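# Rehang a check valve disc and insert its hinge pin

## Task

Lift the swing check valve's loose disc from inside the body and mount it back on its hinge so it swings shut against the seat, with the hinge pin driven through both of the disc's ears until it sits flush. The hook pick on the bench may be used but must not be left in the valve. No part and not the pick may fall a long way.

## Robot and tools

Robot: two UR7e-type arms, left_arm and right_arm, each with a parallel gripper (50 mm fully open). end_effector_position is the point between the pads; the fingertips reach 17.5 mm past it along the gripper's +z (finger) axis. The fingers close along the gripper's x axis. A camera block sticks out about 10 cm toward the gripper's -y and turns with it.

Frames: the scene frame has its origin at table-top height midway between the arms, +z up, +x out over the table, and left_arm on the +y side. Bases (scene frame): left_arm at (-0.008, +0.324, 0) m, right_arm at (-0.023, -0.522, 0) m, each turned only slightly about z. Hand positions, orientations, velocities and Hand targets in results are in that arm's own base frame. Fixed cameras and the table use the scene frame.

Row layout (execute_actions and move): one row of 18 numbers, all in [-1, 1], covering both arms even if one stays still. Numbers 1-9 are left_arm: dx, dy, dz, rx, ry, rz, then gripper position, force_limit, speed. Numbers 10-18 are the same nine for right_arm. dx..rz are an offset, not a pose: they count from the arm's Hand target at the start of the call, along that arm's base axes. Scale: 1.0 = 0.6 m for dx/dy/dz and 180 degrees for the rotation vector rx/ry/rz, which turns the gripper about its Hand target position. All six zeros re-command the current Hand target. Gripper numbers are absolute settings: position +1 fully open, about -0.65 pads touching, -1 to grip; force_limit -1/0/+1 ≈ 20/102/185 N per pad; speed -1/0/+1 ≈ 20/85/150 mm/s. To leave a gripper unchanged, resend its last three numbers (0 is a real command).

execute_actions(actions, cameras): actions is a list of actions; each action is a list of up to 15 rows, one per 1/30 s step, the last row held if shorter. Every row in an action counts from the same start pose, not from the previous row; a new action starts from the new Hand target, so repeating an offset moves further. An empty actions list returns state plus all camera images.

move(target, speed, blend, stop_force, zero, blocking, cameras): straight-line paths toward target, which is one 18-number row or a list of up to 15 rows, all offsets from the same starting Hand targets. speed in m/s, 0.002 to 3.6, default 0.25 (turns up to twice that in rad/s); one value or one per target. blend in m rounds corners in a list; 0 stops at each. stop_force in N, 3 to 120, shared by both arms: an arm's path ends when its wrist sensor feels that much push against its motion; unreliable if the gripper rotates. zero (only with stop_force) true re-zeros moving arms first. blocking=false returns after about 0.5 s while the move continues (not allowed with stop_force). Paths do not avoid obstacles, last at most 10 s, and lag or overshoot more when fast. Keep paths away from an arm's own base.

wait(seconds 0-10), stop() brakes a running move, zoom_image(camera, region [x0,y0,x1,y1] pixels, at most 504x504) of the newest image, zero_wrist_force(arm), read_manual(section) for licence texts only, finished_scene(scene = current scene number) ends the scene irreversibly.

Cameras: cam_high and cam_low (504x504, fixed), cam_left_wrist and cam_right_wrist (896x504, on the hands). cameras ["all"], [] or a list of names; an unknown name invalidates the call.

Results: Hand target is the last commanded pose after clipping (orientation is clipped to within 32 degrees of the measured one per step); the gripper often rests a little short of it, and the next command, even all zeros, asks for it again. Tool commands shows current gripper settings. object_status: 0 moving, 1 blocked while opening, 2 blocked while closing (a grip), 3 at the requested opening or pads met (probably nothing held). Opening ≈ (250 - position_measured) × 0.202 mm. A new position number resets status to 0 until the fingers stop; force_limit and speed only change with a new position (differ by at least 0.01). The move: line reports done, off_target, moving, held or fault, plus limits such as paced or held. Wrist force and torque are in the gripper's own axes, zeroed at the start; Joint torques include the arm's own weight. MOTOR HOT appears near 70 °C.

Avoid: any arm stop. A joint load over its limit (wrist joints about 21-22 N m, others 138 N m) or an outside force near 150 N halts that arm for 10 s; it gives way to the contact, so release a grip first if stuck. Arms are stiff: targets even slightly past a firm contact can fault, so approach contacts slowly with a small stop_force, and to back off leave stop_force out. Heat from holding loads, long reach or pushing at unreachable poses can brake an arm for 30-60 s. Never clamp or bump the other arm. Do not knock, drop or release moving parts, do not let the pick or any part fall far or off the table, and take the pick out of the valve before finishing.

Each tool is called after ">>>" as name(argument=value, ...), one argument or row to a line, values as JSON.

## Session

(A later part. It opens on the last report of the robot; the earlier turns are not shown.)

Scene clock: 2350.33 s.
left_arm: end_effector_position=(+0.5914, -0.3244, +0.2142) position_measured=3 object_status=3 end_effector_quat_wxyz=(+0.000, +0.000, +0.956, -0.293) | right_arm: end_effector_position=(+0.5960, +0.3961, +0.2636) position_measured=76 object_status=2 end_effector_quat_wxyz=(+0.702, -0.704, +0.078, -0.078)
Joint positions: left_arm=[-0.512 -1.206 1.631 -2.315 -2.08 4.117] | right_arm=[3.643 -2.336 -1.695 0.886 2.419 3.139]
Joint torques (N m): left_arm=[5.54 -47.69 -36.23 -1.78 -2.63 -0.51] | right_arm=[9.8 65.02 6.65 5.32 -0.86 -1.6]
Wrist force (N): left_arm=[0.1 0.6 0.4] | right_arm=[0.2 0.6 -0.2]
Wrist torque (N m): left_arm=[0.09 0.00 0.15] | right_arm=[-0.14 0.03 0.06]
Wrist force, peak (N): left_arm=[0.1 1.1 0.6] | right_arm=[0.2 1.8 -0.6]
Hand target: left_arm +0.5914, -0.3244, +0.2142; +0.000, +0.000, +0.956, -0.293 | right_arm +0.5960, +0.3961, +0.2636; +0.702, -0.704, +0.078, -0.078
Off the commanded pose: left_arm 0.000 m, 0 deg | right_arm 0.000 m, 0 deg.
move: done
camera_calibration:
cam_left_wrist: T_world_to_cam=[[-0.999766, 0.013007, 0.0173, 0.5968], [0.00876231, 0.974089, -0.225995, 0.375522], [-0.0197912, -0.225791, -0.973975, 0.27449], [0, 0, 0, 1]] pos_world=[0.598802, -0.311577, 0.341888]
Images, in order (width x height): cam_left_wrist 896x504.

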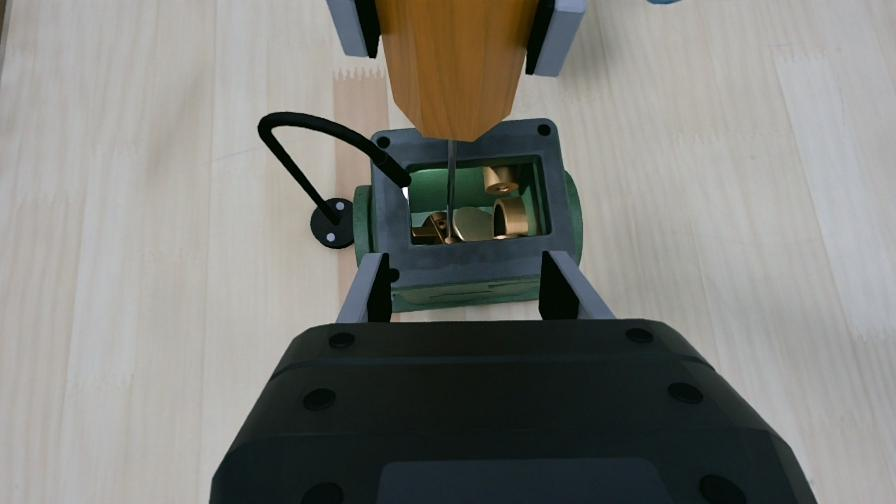

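>>> move(
  target=[
    [0,0,0,0,0,0,1,1,1,-0.0495,0.0112,0.0098,-0.0098,-0.0434,0,-1,0,-0.7],
  ],
  speed=0.03,
  stop_force=15,
  cameras=["cam_left_wrist"],
)

>>> zoom_image(
  camera="cam_left_wrist",
  region=[400, 170, 496, 250],
)

Scene clock: 2407.90 s.
left_arm: end_effector_position=(+0.5914, -0.3244, +0.2142) position_measured=3 object_status=3 end_effector_quat_wxyz=(+0.000, +0.000, +0.956, -0.293) | right_arm: end_effector_position=(+0.5663, +0.4028, +0.2694) position_measured=76 object_status=2 end_effector_quat_wxyz=(+0.695, -0.707, +0.029, -0.127)
Joint positions: left_arm=[-0.512 -1.206 1.631 -2.315 -2.08 4.117] | right_arm=[3.682 -2.284 -1.784 0.923 2.379 2.999]
Joint torques (N m): left_arm=[4.98 -47.6 -35.07 -1.76 -2.86 -0.74] | right_arm=[-11.42 48.5 32.11 -1.32 0.79 1.49]
Wrist force (N): left_arm=[-0.4 0.6 0.5] | right_arm=[-0.4 1.8 -0.5]
Wrist torque (N m): left_arm=[0.09 0.07 0.16] | right_arm=[-0.04 0.10 0.28]
Wrist force, peak (N): left_arm=[-0.3 0.8 0.9] | right_arm=[-0.5 2.7 -0.2]
Hand target: left_arm +0.5914, -0.3244, +0.2142; +0.000, +0.000, +0.956, -0.293 | right_arm +0.5663, +0.4028, +0.2694; +0.695, -0.707, +0.029, -0.127
Off the commanded pose: left_arm 0.000 m, 0 deg | right_arm 0.000 m, 0 deg.
move: done
camera_calibration:
cam_left_wrist: T_world_to_cam=[[-0.999766, 0.013007, 0.0173, 0.5968], [0.00876231, 0.974089, -0.225995, 0.375522], [-0.0197912, -0.225791, -0.973975, 0.27449], [0, 0, 0, 1]] pos_world=[0.598802, -0.311577, 0.341888]
Images, in order (width x height): cam_left_wrist 896x504.

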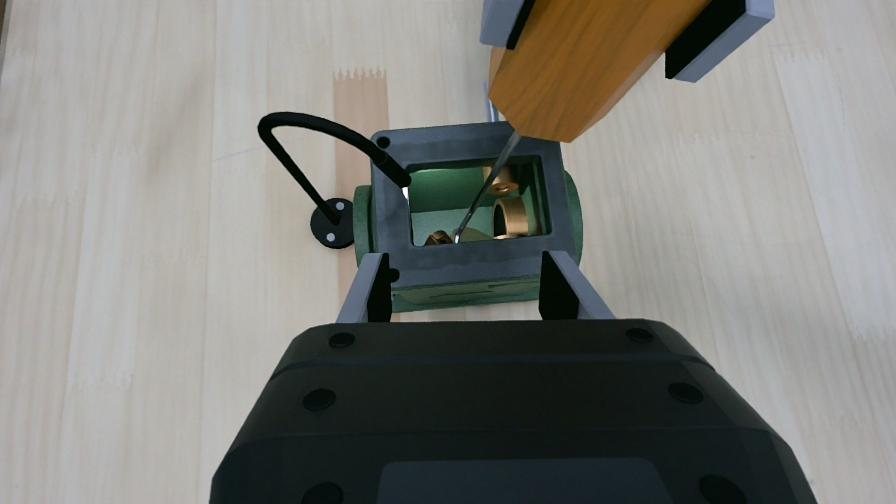

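Scaled by 5.250 from the camera's 896x504 image, which has a finer 1280x720 frame.

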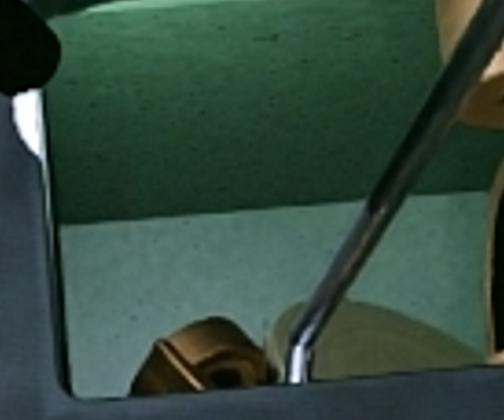

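>>> move(
  target=[
    [0.04,0,0.093,0,0,0,1,1,1,0,0,0,0,0,0,-1,0,-0.7],
    [0.0943,-0.071,0.093,0.114,0.197,0.644,1,1,1,0,0,0,0,0,0,-1,0,-0.7],
  ],
  speed=0.25,
  blend=0.02,
  cameras=["cam_left_wrist"],
)

Scene clock: 2485.00 s.
left_arm: end_effector_position=(+0.6480, -0.3670, +0.2699) position_measured=3 object_status=3 end_effector_quat_wxyz=(+0.000, +0.866, -0.500, +0.000) | right_arm: end_effector_position=(+0.5663, +0.4028, +0.2694) position_measured=76 object_status=2 end_effector_quat_wxyz=(+0.695, -0.707, +0.029, -0.127)
Joint positions: left_arm=[-0.695 -0.967 0.924 -1.527 -1.571 1.923] | right_arm=[3.682 -2.284 -1.784 0.923 2.379 2.999]
Joint torques (N m): left_arm=[11.19 -61.55 -28.71 -6.02 1.07 -1.7] | right_arm=[-9.7 51.08 29.31 -0.73 0.52 0.92]
Wrist force (N): left_arm=[-0.1 -0.3 0.9] | right_arm=[-0.4 1.6 -0.5]
Wrist torque (N m): left_arm=[-0.07 -0.02 0.06] | right_arm=[-0.05 0.10 0.29]
Wrist force, peak (N): left_arm=[1.1 2.8 3.5] | right_arm=[-0.5 2.7 -0.4]
Hand target: left_arm +0.6480, -0.3670, +0.2700; +0.000, +0.866, -0.500, +0.000 | right_arm +0.5663, +0.4028, +0.2694; +0.695, -0.707, +0.029, -0.127
Off the commanded pose: left_arm 0.000 m, 0 deg | right_arm 0.000 m, 0 deg.
move: done
camera_calibration:
cam_left_wrist: T_world_to_cam=[[0.49954, -0.866044, 0.0206582, -0.642177], [-0.812422, -0.460066, 0.358205, 0.277256], [-0.300717, -0.195721, -0.933415, 0.502478], [0, 0, 0, 1]] pos_world=[0.697146, -0.330252, 0.382972]
Images, in order (width x height): cam_left_wrist 896x504.

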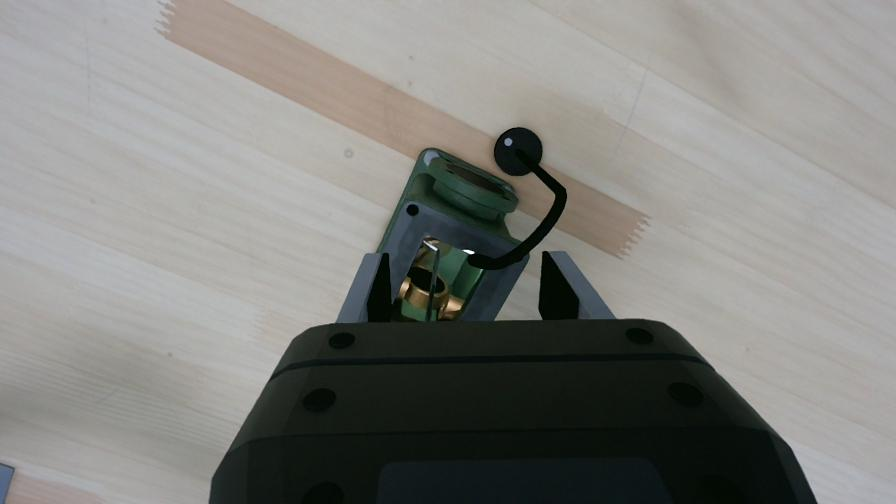

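>>> zoom_image(
  camera="cam_left_wrist",
  region=[380, 215, 500, 325],
)

Scaled by 4.200 from the camera's 896x504 image, which has a finer 1280x720 frame.

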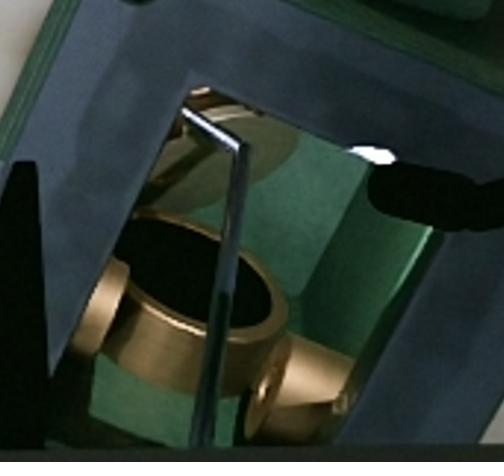

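>>> move(
  target=[
    [0,0,0,0,0,0,1,1,1,0,0,0.02,0,0,0,-1,0,-0.7],
  ],
  speed=0.03,
  stop_force=12,
  cameras=[],
)

>>> execute_actions(
  actions=[],
  cameras=["cam_left_wrist"],
)

>>> zoom_image(
  camera="cam_left_wrist",
  region=[380, 215, 500, 325],
)

Scene clock: 2508.60 s.
left_arm: end_effector_position=(+0.6480, -0.3670, +0.2700) position_measured=3 object_status=3 end_effector_quat_wxyz=(+0.000, +0.866, -0.500, +0.000) | right_arm: end_effector_position=(+0.5664, +0.4028, +0.2815) position_measured=76 object_status=2 end_effector_quat_wxyz=(+0.695, -0.707, +0.029, -0.127)
Joint positions: left_arm=[-0.695 -0.967 0.924 -1.527 -1.571 1.922] | right_arm=[3.682 -2.261 -1.783 0.899 2.379 2.999]
Joint torques (N m): left_arm=[11.23 -62.74 -31.25 -2.85 1.39 -1.58] | right_arm=[-9.29 47.05 23.03 5.29 0.54 -1.73]
Wrist force (N): left_arm=[0.1 -0.4 1.0] | right_arm=[-0.4 0.9 -0.5]
Wrist torque (N m): left_arm=[-0.09 -0.05 0.05] | right_arm=[-0.03 0.13 0.24]
Wrist force, peak (N): left_arm=[-0.2 -0.3 1.1] | right_arm=[-0.6 2.9 -1.0]
Hand target: left_arm +0.6480, -0.3670, +0.2700; +0.000, +0.866, -0.500, +0.000 | right_arm +0.5663, +0.4028, +0.2814; +0.695, -0.707, +0.029, -0.127
Off the commanded pose: left_arm 0.000 m, 0 deg | right_arm 0.000 m, 0 deg.
move: done
No camera images: "cameras" was empty.

Scene clock: 2508.60 s.
left_arm: end_effector_position=(+0.6480, -0.3670, +0.2700) position_measured=3 object_status=3 end_effector_quat_wxyz=(+0.000, +0.866, -0.500, +0.000) | right_arm: end_effector_position=(+0.5664, +0.4028, +0.2815) position_measured=76 object_status=2 end_effector_quat_wxyz=(+0.695, -0.707, +0.029, -0.127)
Joint positions: left_arm=[-0.695 -0.967 0.924 -1.527 -1.571 1.922] | right_arm=[3.682 -2.261 -1.783 0.899 2.379 2.999]
Joint velocities: within noise
Joint torques (N m): left_arm=[11.23 -62.74 -31.25 -2.85 1.39 -1.58] | right_arm=[-9.29 47.05 23.03 5.29 0.54 -1.73]
Wrist force (N): left_arm=[0.1 -0.4 1.0] | right_arm=[-0.4 0.9 -0.5]
Wrist torque (N m): left_arm=[-0.09 -0.05 0.05] | right_arm=[-0.03 0.13 0.24]
Wrist force, peak (N): left_arm=[0.1 -0.4 1.0] | right_arm=[-0.4 0.9 -0.5]
Hand target: left_arm +0.6480, -0.3670, +0.2700; +0.000, +0.866, -0.500, +0.000 | right_arm +0.5663, +0.4028, +0.2814; +0.695, -0.707, +0.029, -0.127
Tool commands: left_gripper/position=+1.0 left_gripper/force_limit=+1.0 left_gripper/speed=+1.0 right_gripper/position=-1.0 right_gripper/force_limit=+0.0 right_gripper/speed=-0.7
Off the commanded pose: left_arm 0.000 m, 0 deg | right_arm 0.000 m, 0 deg.
camera_calibration:
cam_left_wrist: T_world_to_cam=[[0.499761, -0.865916, 0.0207072, -0.642308], [-0.812322, -0.460264, 0.358176, 0.277133], [-0.300619, -0.195823, -0.933425, 0.50238], [0, 0, 0, 1]] pos_world=[0.697147, -0.330253, 0.382972]
Images, in order (width x height): cam_left_wrist 896x504.

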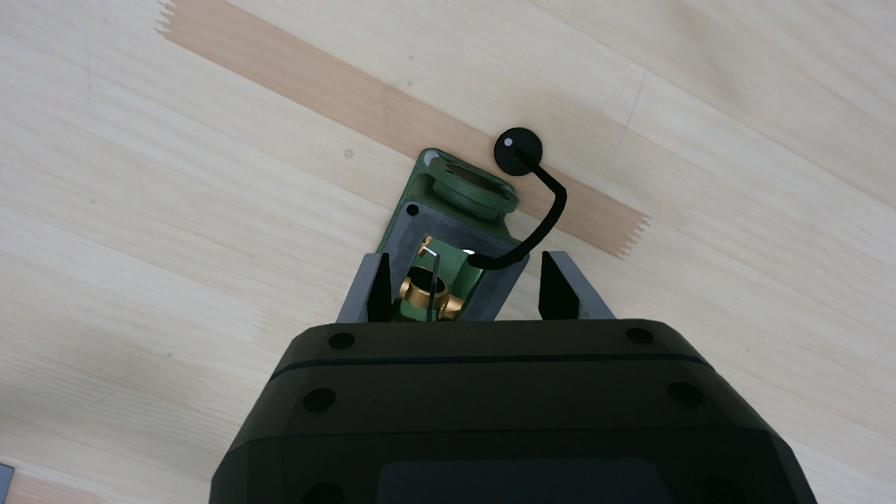

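Scaled by 4.200 from the camera's 896x504 image, which has a finer 1280x720 frame.

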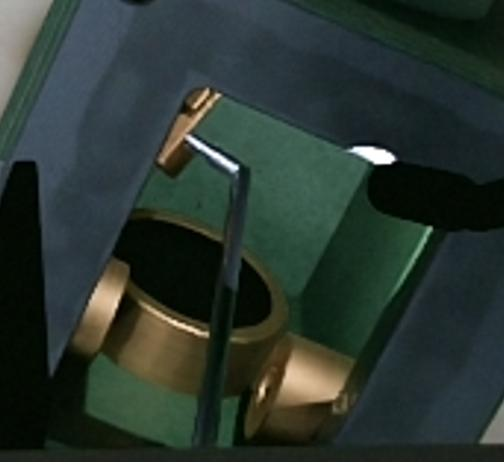

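>>> move(
  target=[
    [0.0183,-0.07,0.05,0,0,-0.1667,1,1,1,0,0,0,0,0,0,-1,0,-0.7],
  ],
  speed=0.2,
  cameras=["cam_left_wrist"],
)

>>> zoom_image(
  camera="cam_left_wrist",
  region=[385, 205, 515, 315],
)

Scene clock: 2531.17 s.
left_arm: end_effector_position=(+0.6589, -0.4091, +0.2999) position_measured=3 object_status=3 end_effector_quat_wxyz=(+0.000, +0.707, -0.707, +0.000) | right_arm: end_effector_position=(+0.5663, +0.4028, +0.2814) position_measured=76 object_status=2 end_effector_quat_wxyz=(+0.695, -0.707, +0.029, -0.127)
Joint positions: left_arm=[-0.728 -0.852 0.654 -1.373 -1.571 2.413] | right_arm=[3.682 -2.261 -1.783 0.899 2.379 2.999]
Joint torques (N m): left_arm=[10.43 -66.55 -26.68 -6.63 -1.03 0.88] | right_arm=[-7.71 48.02 8.67 4.92 0.5 -1.73]
Wrist force (N): left_arm=[-0.3 -0.3 1.1] | right_arm=[-0.1 1.1 -0.6]
Wrist torque (N m): left_arm=[-0.08 0.02 -0.03] | right_arm=[-0.01 0.08 0.25]
Wrist force, peak (N): left_arm=[-0.6 -0.9 1.2] | right_arm=[-0.1 1.2 -0.6]
Hand target: left_arm +0.6590, -0.4090, +0.3000; +0.000, +0.707, -0.707, +0.000 | right_arm +0.5663, +0.4028, +0.2814; +0.695, -0.707, +0.029, -0.127
Off the commanded pose: left_arm 0.000 m, 0 deg | right_arm 0.000 m, 0 deg.
move: done
camera_calibration:
cam_left_wrist: T_world_to_cam=[[-0.000180674, -0.999787, 0.0206282, -0.410098], [-0.933592, 0.00756047, 0.358257, 0.52706], [-0.358336, -0.0191936, -0.933395, 0.635675], [0, 0, 0, 1]] pos_world=[0.719771, -0.401795, 0.412972]
Images, in order (width x height): cam_left_wrist 896x504.

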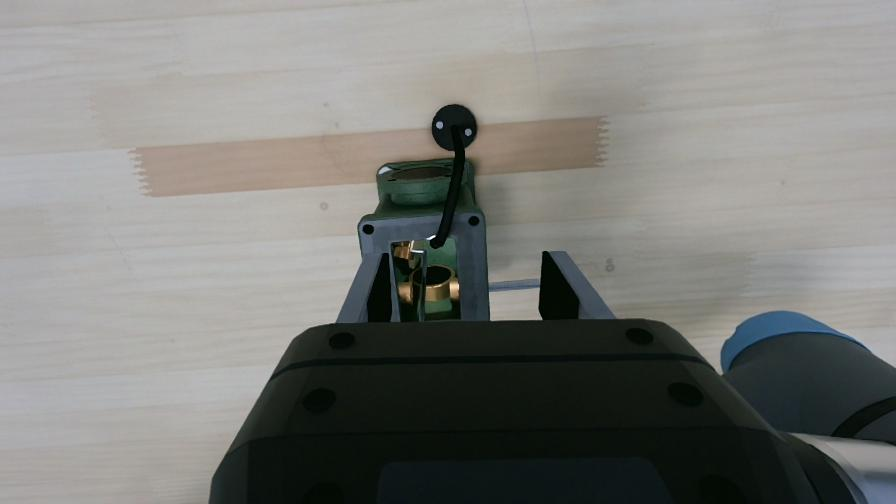

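Scaled by 3.877 from the camera's 896x504 image, which has a finer 1280x720 frame.

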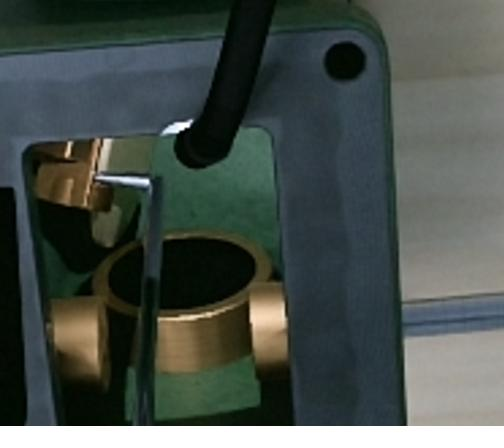

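>>> zoom_image(
  camera="cam_left_wrist",
  region=[388, 232, 448, 282],
)

Scaled by 8.400 from the camera's 896x504 image, which has a finer 1280x720 frame.

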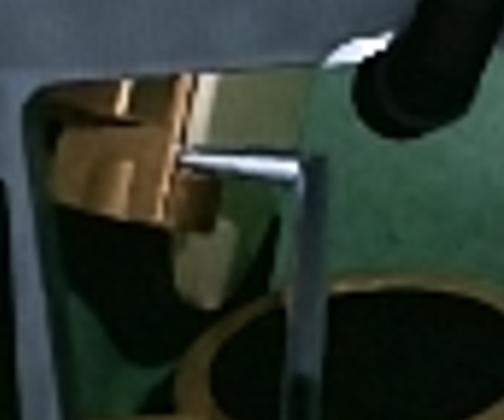

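>>> move(
  target=[
    [-0.0425,0.064,-0.125,0,0,0.1389,1,1,1,0,0,0,0,0,0,-1,0,-0.7],
  ],
  speed=0.15,
  cameras=["cam_left_wrist"],
)

>>> zoom_image(
  camera="cam_left_wrist",
  region=[400, 205, 496, 285],
)

Scene clock: 2624.07 s.
left_arm: end_effector_position=(+0.6335, -0.3705, +0.2251) position_measured=3 object_status=3 end_effector_quat_wxyz=(+0.000, +0.844, -0.537, +0.000) | right_arm: end_effector_position=(+0.5663, +0.4028, +0.2814) position_measured=76 object_status=2 end_effector_quat_wxyz=(+0.695, -0.707, +0.029, -0.127)
Joint positions: left_arm=[-0.712 -0.995 1.083 -1.659 -1.571 1.993] | right_arm=[3.682 -2.261 -1.783 0.899 2.379 2.999]
Joint torques (N m): left_arm=[-4.67 -47.86 -37.01 -0.87 1.18 -0.29] | right_arm=[-7.54 48.11 8.89 4.79 0.64 -1.7]
Wrist force (N): left_arm=[0.0 -0.1 0.9] | right_arm=[-0.4 0.7 -0.5]
Wrist torque (N m): left_arm=[-0.06 -0.03 0.07] | right_arm=[-0.08 0.13 0.24]
Wrist force, peak (N): left_arm=[-0.5 -0.2 1.9] | right_arm=[-0.4 1.0 -0.9]
Hand target: left_arm +0.6335, -0.3706, +0.2250; +0.000, +0.844, -0.537, +0.000 | right_arm +0.5663, +0.4028, +0.2814; +0.695, -0.707, +0.029, -0.127
Off the commanded pose: left_arm 0.000 m, 0 deg | right_arm 0.000 m, 0 deg.
move: done
camera_calibration:
cam_left_wrist: T_world_to_cam=[[0.42237, -0.906184, 0.0208422, -0.603092], [-0.849398, -0.387666, 0.358104, 0.330208], [-0.316428, -0.168956, -0.933449, 0.475389], [0, 0, 0, 1]] pos_world=[0.685632, -0.338182, 0.338072]
Images, in order (width x height): cam_left_wrist 896x504.

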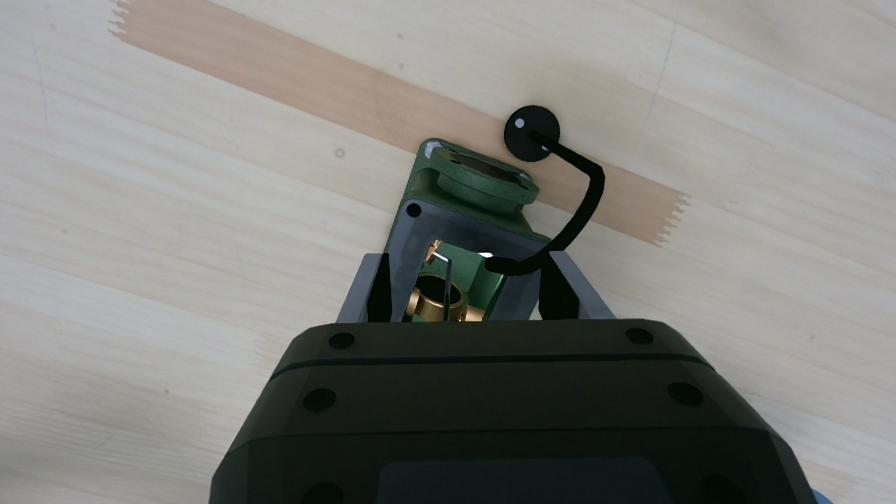

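Scaled by 5.250 from the camera's 896x504 image, which has a finer 1280x720 frame.

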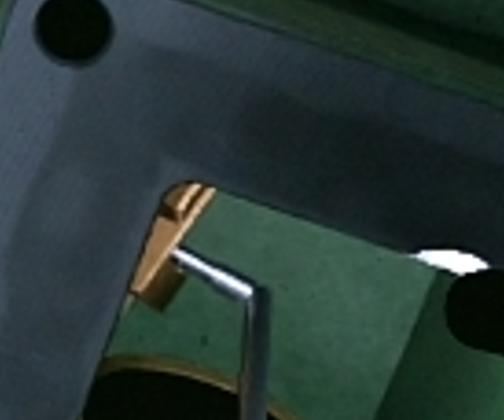

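>>> move(
  target=[
    [0,0,0,0,0,0,1,1,1,-0.0082,-0.016,0.01,0,0,0,-1,0,-0.7],
  ],
  speed=0.03,
  stop_force=8,
  cameras=["cam_left_wrist"],
)

>>> zoom_image(
  camera="cam_left_wrist",
  region=[410, 215, 506, 295],
)

Scene clock: 2648.20 s.
left_arm: end_effector_position=(+0.6335, -0.3706, +0.2250) position_measured=3 object_status=3 end_effector_quat_wxyz=(+0.000, +0.844, -0.537, +0.000) | right_arm: end_effector_position=(+0.5614, +0.3932, +0.2874) position_measured=76 object_status=2 end_effector_quat_wxyz=(+0.695, -0.707, +0.029, -0.127)
Joint positions: left_arm=[-0.712 -0.995 1.083 -1.659 -1.571 1.993] | right_arm=[3.671 -2.238 -1.806 0.9 2.391 2.999]
Joint torques (N m): left_arm=[-9.69 -47.99 -34.76 -0.81 1.2 -1.33] | right_arm=[10.99 47.11 32.09 2.7 -0.96 -1.56]
Wrist force (N): left_arm=[0.1 -0.2 1.1] | right_arm=[-0.7 2.3 -0.7]
Wrist torque (N m): left_arm=[-0.06 -0.05 0.07] | right_arm=[-0.08 0.12 0.31]
Wrist force, peak (N): left_arm=[0.0 -0.6 1.4] | right_arm=[-0.4 2.5 -0.7]
Hand target: left_arm +0.6335, -0.3706, +0.2250; +0.000, +0.844, -0.537, +0.000 | right_arm +0.5614, +0.3932, +0.2874; +0.695, -0.707, +0.029, -0.127
Off the commanded pose: left_arm 0.000 m, 0 deg | right_arm 0.000 m, 0 deg.
move: done
camera_calibration:
cam_left_wrist: T_world_to_cam=[[0.422328, -0.906206, 0.020718, -0.603117], [-0.849383, -0.387659, 0.358147, 0.330182], [-0.316524, -0.168853, -0.933435, 0.475374], [0, 0, 0, 1]] pos_world=[0.685632, -0.338282, 0.337972]
Images, in order (width x height): cam_left_wrist 896x504.

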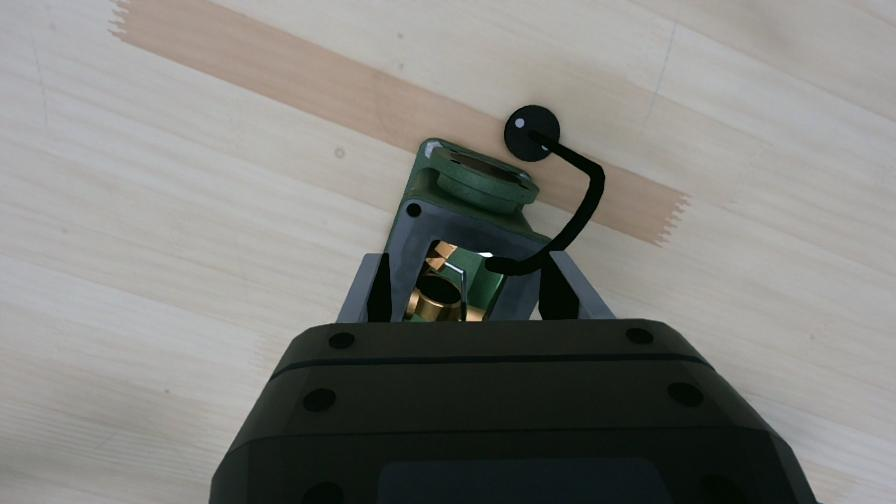

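Scaled by 5.250 from the camera's 896x504 image, which has a finer 1280x720 frame.

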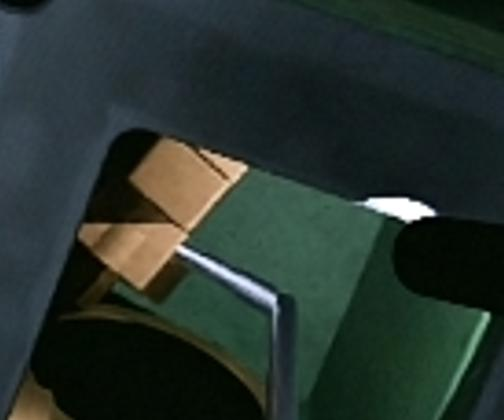

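>>> execute_actions(
  actions=[],
  cameras=["cam_left_wrist", "cam_high"],
)

>>> zoom_image(
  camera="cam_left_wrist",
  region=[400, 220, 500, 300],
)

Scene clock: 2694.33 s.
left_arm: end_effector_position=(+0.6335, -0.3706, +0.2250) position_measured=3 object_status=3 end_effector_quat_wxyz=(+0.000, +0.844, -0.537, +0.000) | right_arm: end_effector_position=(+0.5614, +0.3932, +0.2874) position_measured=76 object_status=2 end_effector_quat_wxyz=(+0.695, -0.707, +0.029, -0.127)
Joint positions: left_arm=[-0.712 -0.995 1.083 -1.659 -1.571 1.993] | right_arm=[3.671 -2.238 -1.806 0.9 2.391 2.999]
Joint velocities: within noise
Joint torques (N m): left_arm=[-8.63 -48.18 -42.16 -1.31 0.91 -0.63] | right_arm=[11.28 47.44 31.78 -1.06 -0.92 -0.86]
Wrist force (N): left_arm=[0.2 -0.3 0.9] | right_arm=[-0.4 2.4 -0.3]
Wrist torque (N m): left_arm=[-0.07 -0.06 0.07] | right_arm=[-0.03 0.08 0.31]
Wrist force, peak (N): left_arm=[0.1 -0.2 1.4] | right_arm=[-0.4 2.6 -0.5]
Hand target: left_arm +0.6335, -0.3706, +0.2250; +0.000, +0.844, -0.537, +0.000 | right_arm +0.5614, +0.3932, +0.2874; +0.695, -0.707, +0.029, -0.127
Tool commands: left_gripper/position=+1.0 left_gripper/force_limit=+1.0 left_gripper/speed=+1.0 right_gripper/position=-1.0 right_gripper/force_limit=+0.0 right_gripper/speed=-0.7
Off the commanded pose: left_arm 0.000 m, 0 deg | right_arm 0.000 m, 0 deg.
camera_calibration:
cam_left_wrist: T_world_to_cam=[[0.422328, -0.906206, 0.020718, -0.603117], [-0.849383, -0.387659, 0.358147, 0.330182], [-0.316524, -0.168853, -0.933435, 0.475374], [0, 0, 0, 1]] pos_world=[0.685632, -0.338282, 0.337972]
Images, in order (width x height): cam_high 504x504, cam_left_wrist 896x504.

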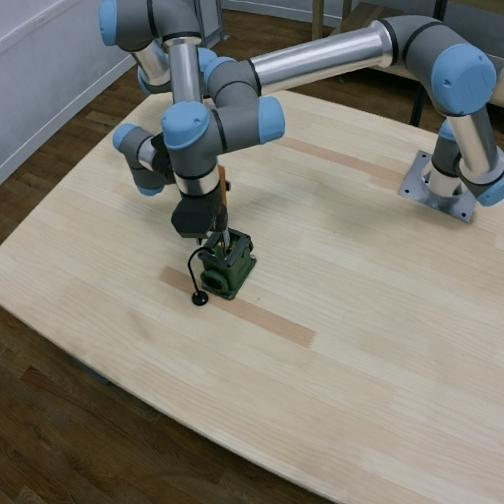

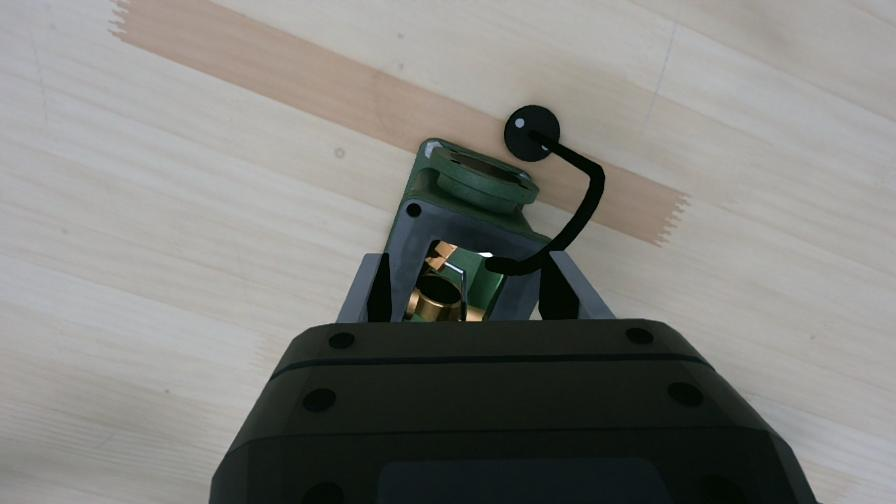

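Scaled by 5.040 from the camera's 896x504 image, which has a finer 1280x720 frame.

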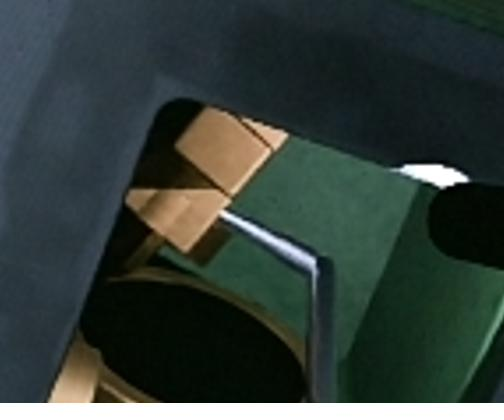

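>>> move(
  target=[0.0275, -0.0407, 0.0417, 0, 0, -0.1389, 1, 1, 1, 0, 0, 0, 0, 0, 0, -1, 0, -0.7],
  speed=0.12,
  cameras=["cam_left_wrist"],
)

>>> zoom_image(
  camera="cam_left_wrist",
  region=[380, 220, 500, 310],
)

Scene clock: 2778.33 s.
left_arm: end_effector_position=(+0.6500, -0.3950, +0.2499) position_measured=3 object_status=3 end_effector_quat_wxyz=(+0.000, +0.707, -0.707, +0.000) | right_arm: end_effector_position=(+0.5614, +0.3932, +0.2874) position_measured=76 object_status=2 end_effector_quat_wxyz=(+0.695, -0.707, +0.029, -0.127)
Joint positions: left_arm=[-0.722 -0.921 0.899 -1.549 -1.57 2.419] | right_arm=[3.671 -2.238 -1.806 0.9 2.391 2.999]
Joint torques (N m): left_arm=[-1.25 -64.12 -24.79 -6.46 -0.83 -0.37] | right_arm=[11.24 47.91 30.59 -0.93 -0.93 0.02]
Wrist force (N): left_arm=[-0.4 -0.3 0.5] | right_arm=[-0.3 2.2 -0.5]
Wrist torque (N m): left_arm=[-0.06 0.03 -0.03] | right_arm=[-0.07 0.06 0.32]
Wrist force, peak (N): left_arm=[-0.3 -0.2 1.4] | right_arm=[-0.5 2.7 -0.4]
Hand target: left_arm +0.6500, -0.3950, +0.2500; +0.000, +0.707, -0.707, +0.000 | right_arm +0.5614, +0.3932, +0.2874; +0.695, -0.707, +0.029, -0.127
Off the commanded pose: left_arm 0.000 m, 0 deg | right_arm 0.000 m, 0 deg.
move: done
camera_calibration:
cam_left_wrist: T_world_to_cam=[[-0.000180674, -0.999787, 0.0206282, -0.395071], [-0.933592, 0.00756047, 0.358257, 0.536558], [-0.358336, -0.0191936, -0.933395, 0.586085], [0, 0, 0, 1]] pos_world=[0.710871, -0.387795, 0.362972]
Images, in order (width x height): cam_left_wrist 896x504.

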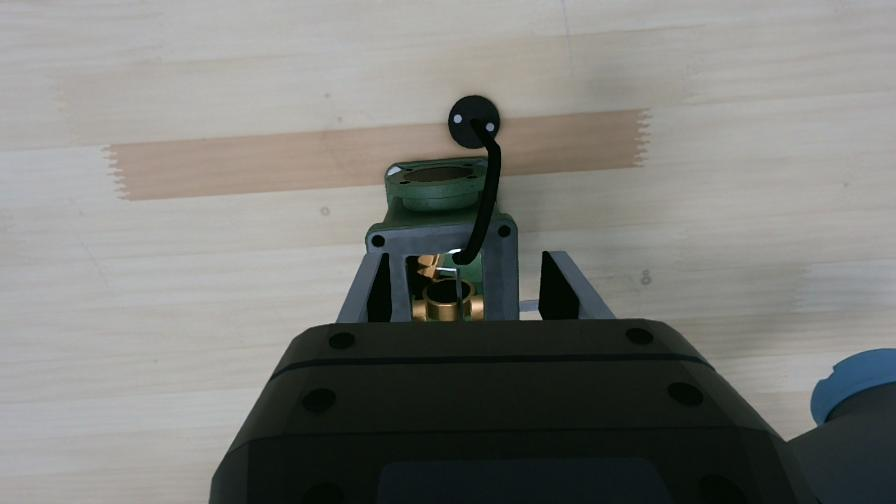

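Scaled by 4.200 from the camera's 896x504 image, which has a finer 1280x720 frame.

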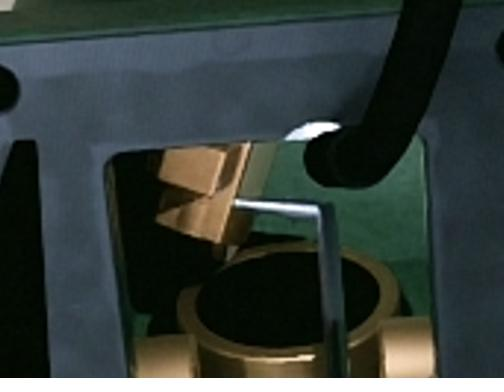

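>>> zoom_image(
  camera="cam_left_wrist",
  region=[405, 245, 465, 290],
)

Scaled by 8.400 from the camera's 896x504 image, which has a finer 1280x720 frame.

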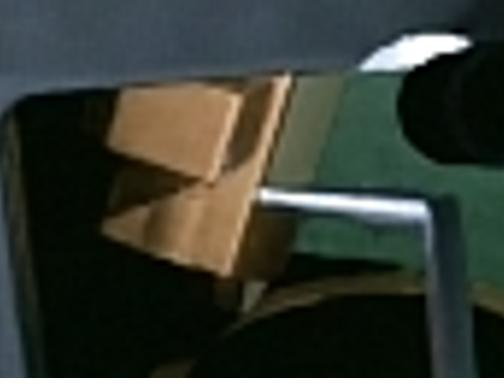

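>>> move(
  target=[0, 0, 0, 0, 0, 0, 1, 1, 1, 0.0029, 0.0130, 0, 0, 0, 0, -1, 0, -0.7],
  speed=0.02,
  stop_force=6,
  cameras=["cam_left_wrist"],
)

>>> zoom_image(
  camera="cam_left_wrist",
  region=[400, 240, 480, 300],
)

Scene clock: 3002.33 s.
left_arm: end_effector_position=(+0.6500, -0.3950, +0.2500) position_measured=3 object_status=3 end_effector_quat_wxyz=(+0.000, +0.707, -0.707, +0.000) | right_arm: end_effector_position=(+0.5632, +0.4010, +0.2874) position_measured=76 object_status=2 end_effector_quat_wxyz=(+0.695, -0.707, +0.029, -0.127)
Joint positions: left_arm=[-0.722 -0.921 0.899 -1.549 -1.571 2.419] | right_arm=[3.682 -2.244 -1.794 0.893 2.379 2.999]
Joint torques (N m): left_arm=[10.44 -63.58 -26.21 -6.28 -0.6 0.72] | right_arm=[-10.09 61.23 6.66 5.36 0.83 1.45]
Wrist force (N): left_arm=[-0.1 -0.3 0.5] | right_arm=[-0.2 2.1 -1.4]
Wrist torque (N m): left_arm=[-0.07 -0.01 -0.03] | right_arm=[-0.23 0.09 0.25]
Wrist force, peak (N): left_arm=[-0.5 -0.6 1.0] | right_arm=[-0.4 3.0 -1.6]
Hand target: left_arm +0.6500, -0.3950, +0.2500; +0.000, +0.707, -0.707, +0.000 | right_arm +0.5632, +0.4010, +0.2874; +0.695, -0.707, +0.029, -0.127
Off the commanded pose: left_arm 0.000 m, 0 deg | right_arm 0.000 m, 0 deg.
move: done
camera_calibration:
cam_left_wrist: T_world_to_cam=[[-0.000240736, -0.999785, 0.0207578, -0.394977], [-0.933626, 0.00766117, 0.358167, 0.536618], [-0.358249, -0.0192938, -0.933427, 0.58609], [0, 0, 0, 1]] pos_world=[0.710871, -0.387695, 0.363072]
Images, in order (width x height): cam_left_wrist 896x504.

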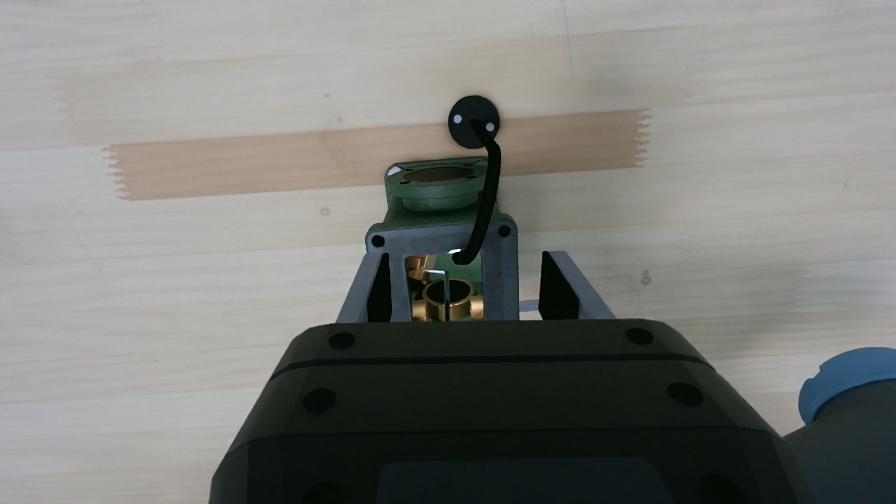

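Scaled by 6.300 from the camera's 896x504 image, which has a finer 1280x720 frame.

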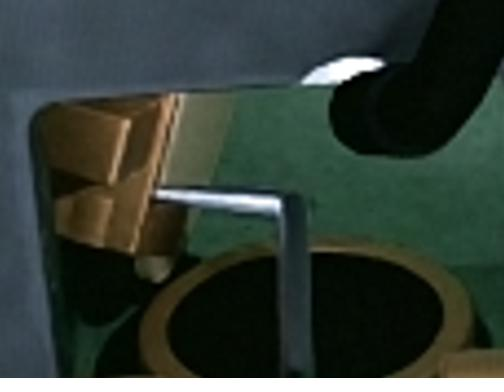

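>>> move(
  target=[0, 0, 0, 0, 0, 0, 1, 1, 1, 0.0022, 0.0098, 0, 0, 0, 0, -1, 0, -0.7],
  speed=0.02,
  stop_force=7,
  cameras=["cam_left_wrist"],
)

>>> zoom_image(
  camera="cam_left_wrist",
  region=[400, 240, 480, 300],
)

Scene clock: 3055.47 s.
left_arm: end_effector_position=(+0.6500, -0.3950, +0.2500) position_measured=3 object_status=3 end_effector_quat_wxyz=(+0.000, +0.707, -0.707, +0.000) | right_arm: end_effector_position=(+0.5645, +0.4069, +0.2874) position_measured=76 object_status=2 end_effector_quat_wxyz=(+0.695, -0.707, +0.029, -0.127)
Joint positions: left_arm=[-0.722 -0.921 0.899 -1.549 -1.571 2.419] | right_arm=[3.691 -2.249 -1.784 0.888 2.371 2.999]
Joint torques (N m): left_arm=[8.66 -62.95 -26.94 -6.03 0.01 -1.01] | right_arm=[-8.93 58.46 8.32 2.98 0.69 1.47]
Wrist force (N): left_arm=[-0.3 -0.2 0.5] | right_arm=[-0.1 1.5 -2.7]
Wrist torque (N m): left_arm=[-0.06 0.01 -0.02] | right_arm=[-0.47 0.10 0.25]
Wrist force, peak (N): left_arm=[-0.3 -0.6 1.0] | right_arm=[-0.1 3.5 -3.0]
Hand target: left_arm +0.6500, -0.3950, +0.2500; +0.000, +0.707, -0.707, +0.000 | right_arm +0.5645, +0.4069, +0.2874; +0.695, -0.707, +0.029, -0.127
Off the commanded pose: left_arm 0.000 m, 0 deg | right_arm 0.000 m, 0 deg.
move: done
camera_calibration:
cam_left_wrist: T_world_to_cam=[[-0.000240736, -0.999785, 0.0207578, -0.394977], [-0.933626, 0.00766117, 0.358167, 0.536618], [-0.358249, -0.0192938, -0.933427, 0.58609], [0, 0, 0, 1]] pos_world=[0.710871, -0.387695, 0.363072]
Images, in order (width x height): cam_left_wrist 896x504.

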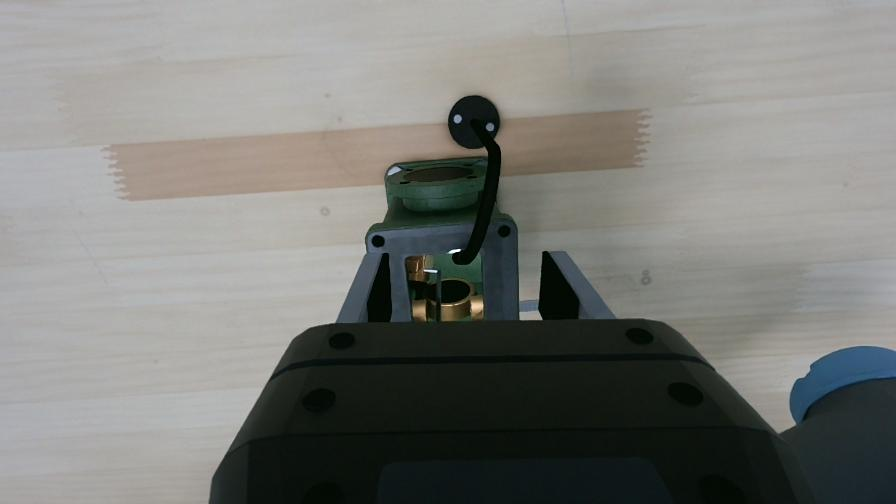

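Scaled by 6.300 from the camera's 896x504 image, which has a finer 1280x720 frame.

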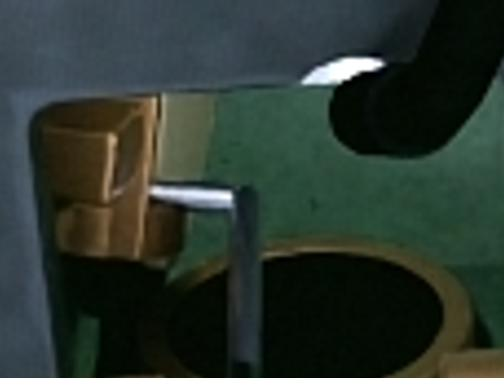

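>>> move(
  target=[0, 0, 0, 0, 0, 0, 1, 1, 1, 0.0018, 0.0081, 0, 0, 0, 0, -1, 0, -0.7],
  speed=0.02,
  stop_force=6,
  cameras=["cam_left_wrist"],
)

>>> zoom_image(
  camera="cam_left_wrist",
  region=[400, 240, 480, 300],
)

Scene clock: 3069.47 s.
left_arm: end_effector_position=(+0.6500, -0.3950, +0.2500) position_measured=3 object_status=3 end_effector_quat_wxyz=(+0.000, +0.707, -0.707, +0.000) | right_arm: end_effector_position=(+0.5656, +0.4118, +0.2875) position_measured=76 object_status=2 end_effector_quat_wxyz=(+0.695, -0.707, +0.029, -0.127)
Joint positions: left_arm=[-0.722 -0.921 0.899 -1.549 -1.571 2.419] | right_arm=[3.698 -2.253 -1.776 0.884 2.364 2.999]
Joint torques (N m): left_arm=[7.75 -62.81 -29.31 -5.56 0.56 -1.62] | right_arm=[-4.59 57.93 11.25 2.31 0.72 1.44]
Wrist force (N): left_arm=[0.1 -0.4 0.6] | right_arm=[0.7 0.7 -6.3]
Wrist torque (N m): left_arm=[-0.08 -0.06 -0.03] | right_arm=[-1.20 0.07 0.12]
Wrist force, peak (N): left_arm=[-0.1 -0.5 1.1] | right_arm=[0.3 2.4 -6.2]
Hand target: left_arm +0.6500, -0.3950, +0.2500; +0.000, +0.707, -0.707, +0.000 | right_arm +0.5656, +0.4117, +0.2874; +0.695, -0.707, +0.029, -0.127
Off the commanded pose: left_arm 0.000 m, 0 deg | right_arm 0.000 m, 0 deg.
move: done
camera_calibration:
cam_left_wrist: T_world_to_cam=[[-0.000240736, -0.999785, 0.0207578, -0.394977], [-0.933626, 0.00766117, 0.358167, 0.536618], [-0.358249, -0.0192938, -0.933427, 0.58609], [0, 0, 0, 1]] pos_world=[0.710871, -0.387695, 0.363072]
Images, in order (width x height): cam_left_wrist 896x504.

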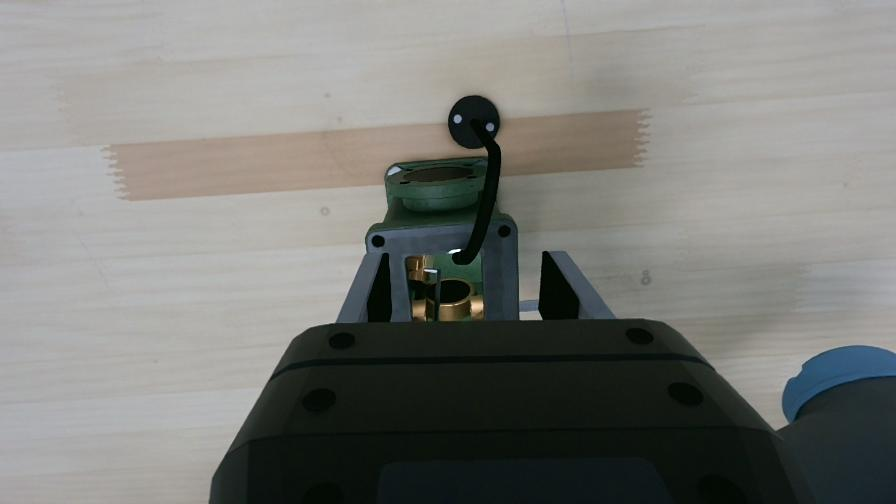

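Scaled by 6.300 from the camera's 896x504 image, which has a finer 1280x720 frame.

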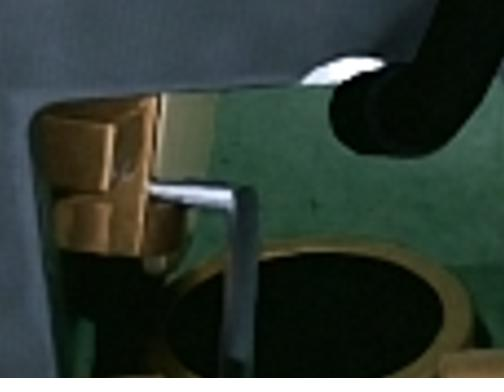

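>>> zoom_image(
  camera="cam_left_wrist",
  region=[402, 250, 442, 290],
)

Scaled by 12.600 from the camera's 896x504 image, which has a finer 1280x720 frame.

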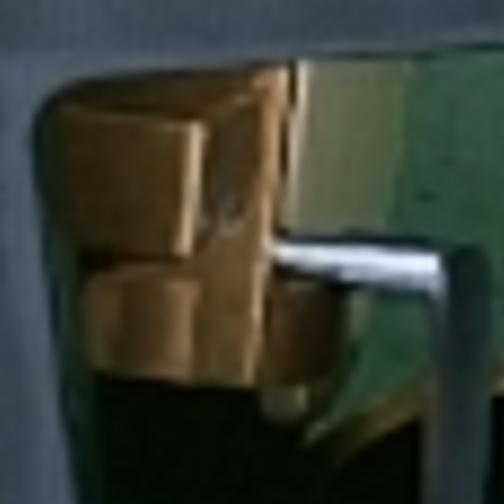

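>>> move(
  target=[0, -0.0667, 0, 0, 0, 0, 1, 1, 1, -0.0008, -0.0034, 0, 0, 0, 0, -1, 0, -0.7],
  speed=0.08,
  cameras=["cam_left_wrist"],
)

>>> zoom_image(
  camera="cam_left_wrist",
  region=[335, 240, 395, 300],
)

Scene clock: 3120.57 s.
left_arm: end_effector_position=(+0.6499, -0.4351, +0.2500) position_measured=3 object_status=3 end_effector_quat_wxyz=(+0.000, +0.707, -0.707, +0.000) | right_arm: end_effector_position=(+0.5651, +0.4097, +0.2874) position_measured=76 object_status=2 end_effector_quat_wxyz=(+0.695, -0.707, +0.029, -0.127)
Joint positions: left_arm=[-0.761 -0.852 0.783 -1.501 -1.571 2.38] | right_arm=[3.695 -2.251 -1.78 0.886 2.367 2.999]
Joint torques (N m): left_arm=[9.79 -64.67 -28.57 -6.73 0.23 1.26] | right_arm=[-4.04 61.45 13.34 4.85 -0.31 0.65]
Wrist force (N): left_arm=[-0.3 0.0 0.8] | right_arm=[-0.5 3.1 -2.8]
Wrist torque (N m): left_arm=[-0.02 0.02 0.07] | right_arm=[-0.51 0.09 0.29]
Wrist force, peak (N): left_arm=[-1.4 0.1 1.0] | right_arm=[0.2 2.3 -6.4]
Hand target: left_arm +0.6500, -0.4350, +0.2500; +0.000, +0.707, -0.707, +0.000 | right_arm +0.5651, +0.4097, +0.2874; +0.695, -0.707, +0.029, -0.127
Off the commanded pose: left_arm 0.000 m, 0 deg | right_arm 0.000 m, 0 deg.
move: done
camera_calibration:
cam_left_wrist: T_world_to_cam=[[-0.000310039, -0.999788, 0.0205703, -0.43495], [-0.933626, 0.0076587, 0.358169, 0.536959], [-0.35825, -0.0190939, -0.93343, 0.585311], [0, 0, 0, 1]] pos_world=[0.710871, -0.427794, 0.362972]
Images, in order (width x height): cam_left_wrist 896x504.

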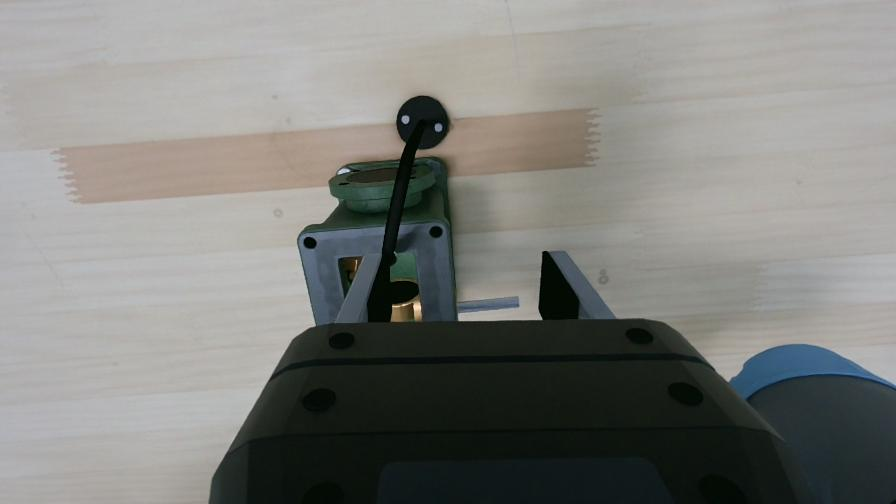

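Scaled by 8.400 from the camera's 896x504 image, which has a finer 1280x720 frame.

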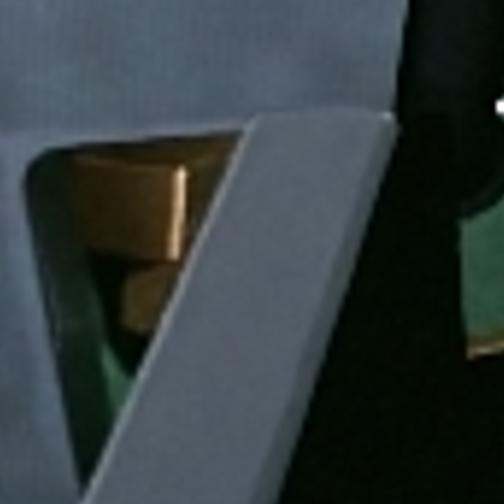

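>>> move(
  target=[0, 0, 0, 0, 0, 0, -0.6, 1, 0, 0, 0, 0, 0, 0, 0, -1, 0, -0.7],
  speed=0.08,
  cameras=["cam_left_wrist"],
)

>>> zoom_image(
  camera="cam_left_wrist",
  region=[330, 245, 390, 305],
)

Scene clock: 3129.17 s.
left_arm: end_effector_position=(+0.6500, -0.4350, +0.2500) position_measured=242 object_status=3 end_effector_quat_wxyz=(+0.000, +0.707, -0.707, +0.000) | right_arm: end_effector_position=(+0.5651, +0.4097, +0.2874) position_measured=76 object_status=2 end_effector_quat_wxyz=(+0.695, -0.707, +0.029, -0.127)
Joint positions: left_arm=[-0.761 -0.852 0.783 -1.501 -1.571 2.38] | right_arm=[3.695 -2.251 -1.78 0.886 2.367 2.999]
Joint torques (N m): left_arm=[11.17 -66.79 -32.55 -6.3 -1.09 1.27] | right_arm=[10.1 55.36 32.49 -0.68 -0.98 -1.83]
Wrist force (N): left_arm=[0.1 -0.3 0.6] | right_arm=[-0.4 2.5 -2.7]
Wrist torque (N m): left_arm=[-0.08 -0.05 0.06] | right_arm=[-0.51 0.09 0.29]
Wrist force, peak (N): left_arm=[-0.5 -0.1 1.1] | right_arm=[-0.7 3.5 -2.9]
Hand target: left_arm +0.6500, -0.4350, +0.2500; +0.000, +0.707, -0.707, +0.000 | right_arm +0.5651, +0.4097, +0.2874; +0.695, -0.707, +0.029, -0.127
Off the commanded pose: left_arm 0.000 m, 0 deg | right_arm 0.000 m, 0 deg.
move: done
camera_calibration:
cam_left_wrist: T_world_to_cam=[[-0.000240736, -0.999785, 0.0207578, -0.435068], [-0.933626, 0.00766117, 0.358167, 0.536925], [-0.358249, -0.0192938, -0.933427, 0.585317], [0, 0, 0, 1]] pos_world=[0.710871, -0.427795, 0.363072]
Images, in order (width x height): cam_left_wrist 896x504.

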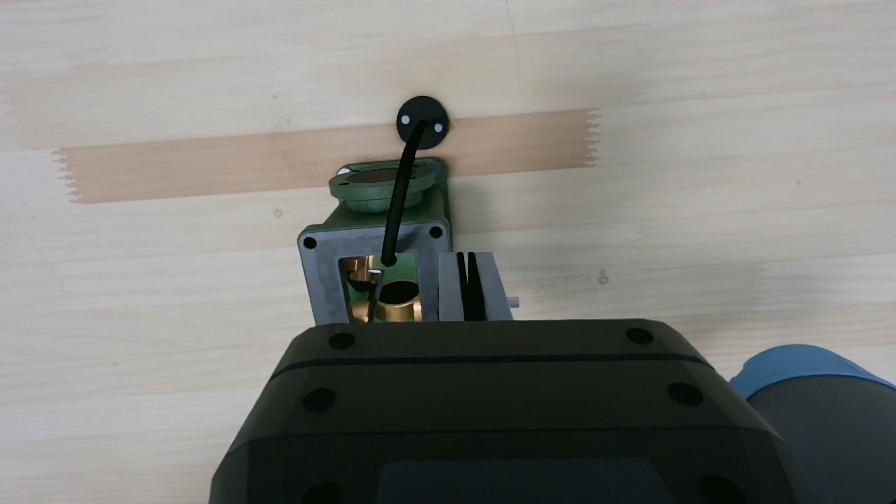

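Scaled by 8.400 from the camera's 896x504 image, which has a finer 1280x720 frame.

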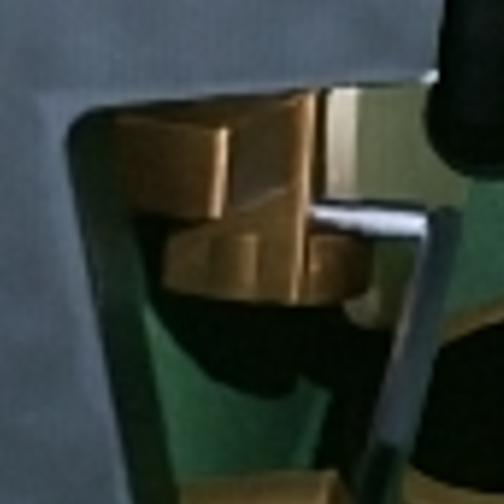

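>>> zoom_image(
  camera="cam_left_wrist",
  region=[355, 250, 395, 290],
)

Scaled by 12.600 from the camera's 896x504 image, which has a finer 1280x720 frame.

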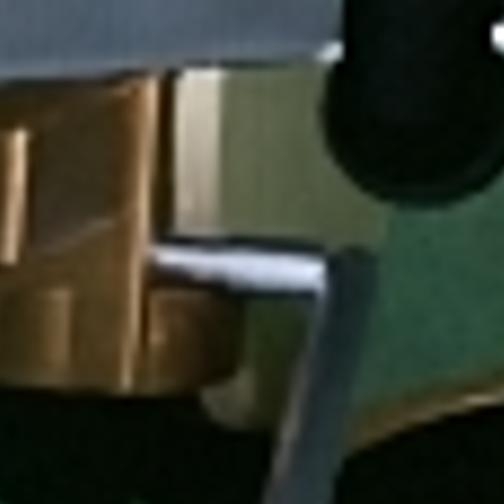

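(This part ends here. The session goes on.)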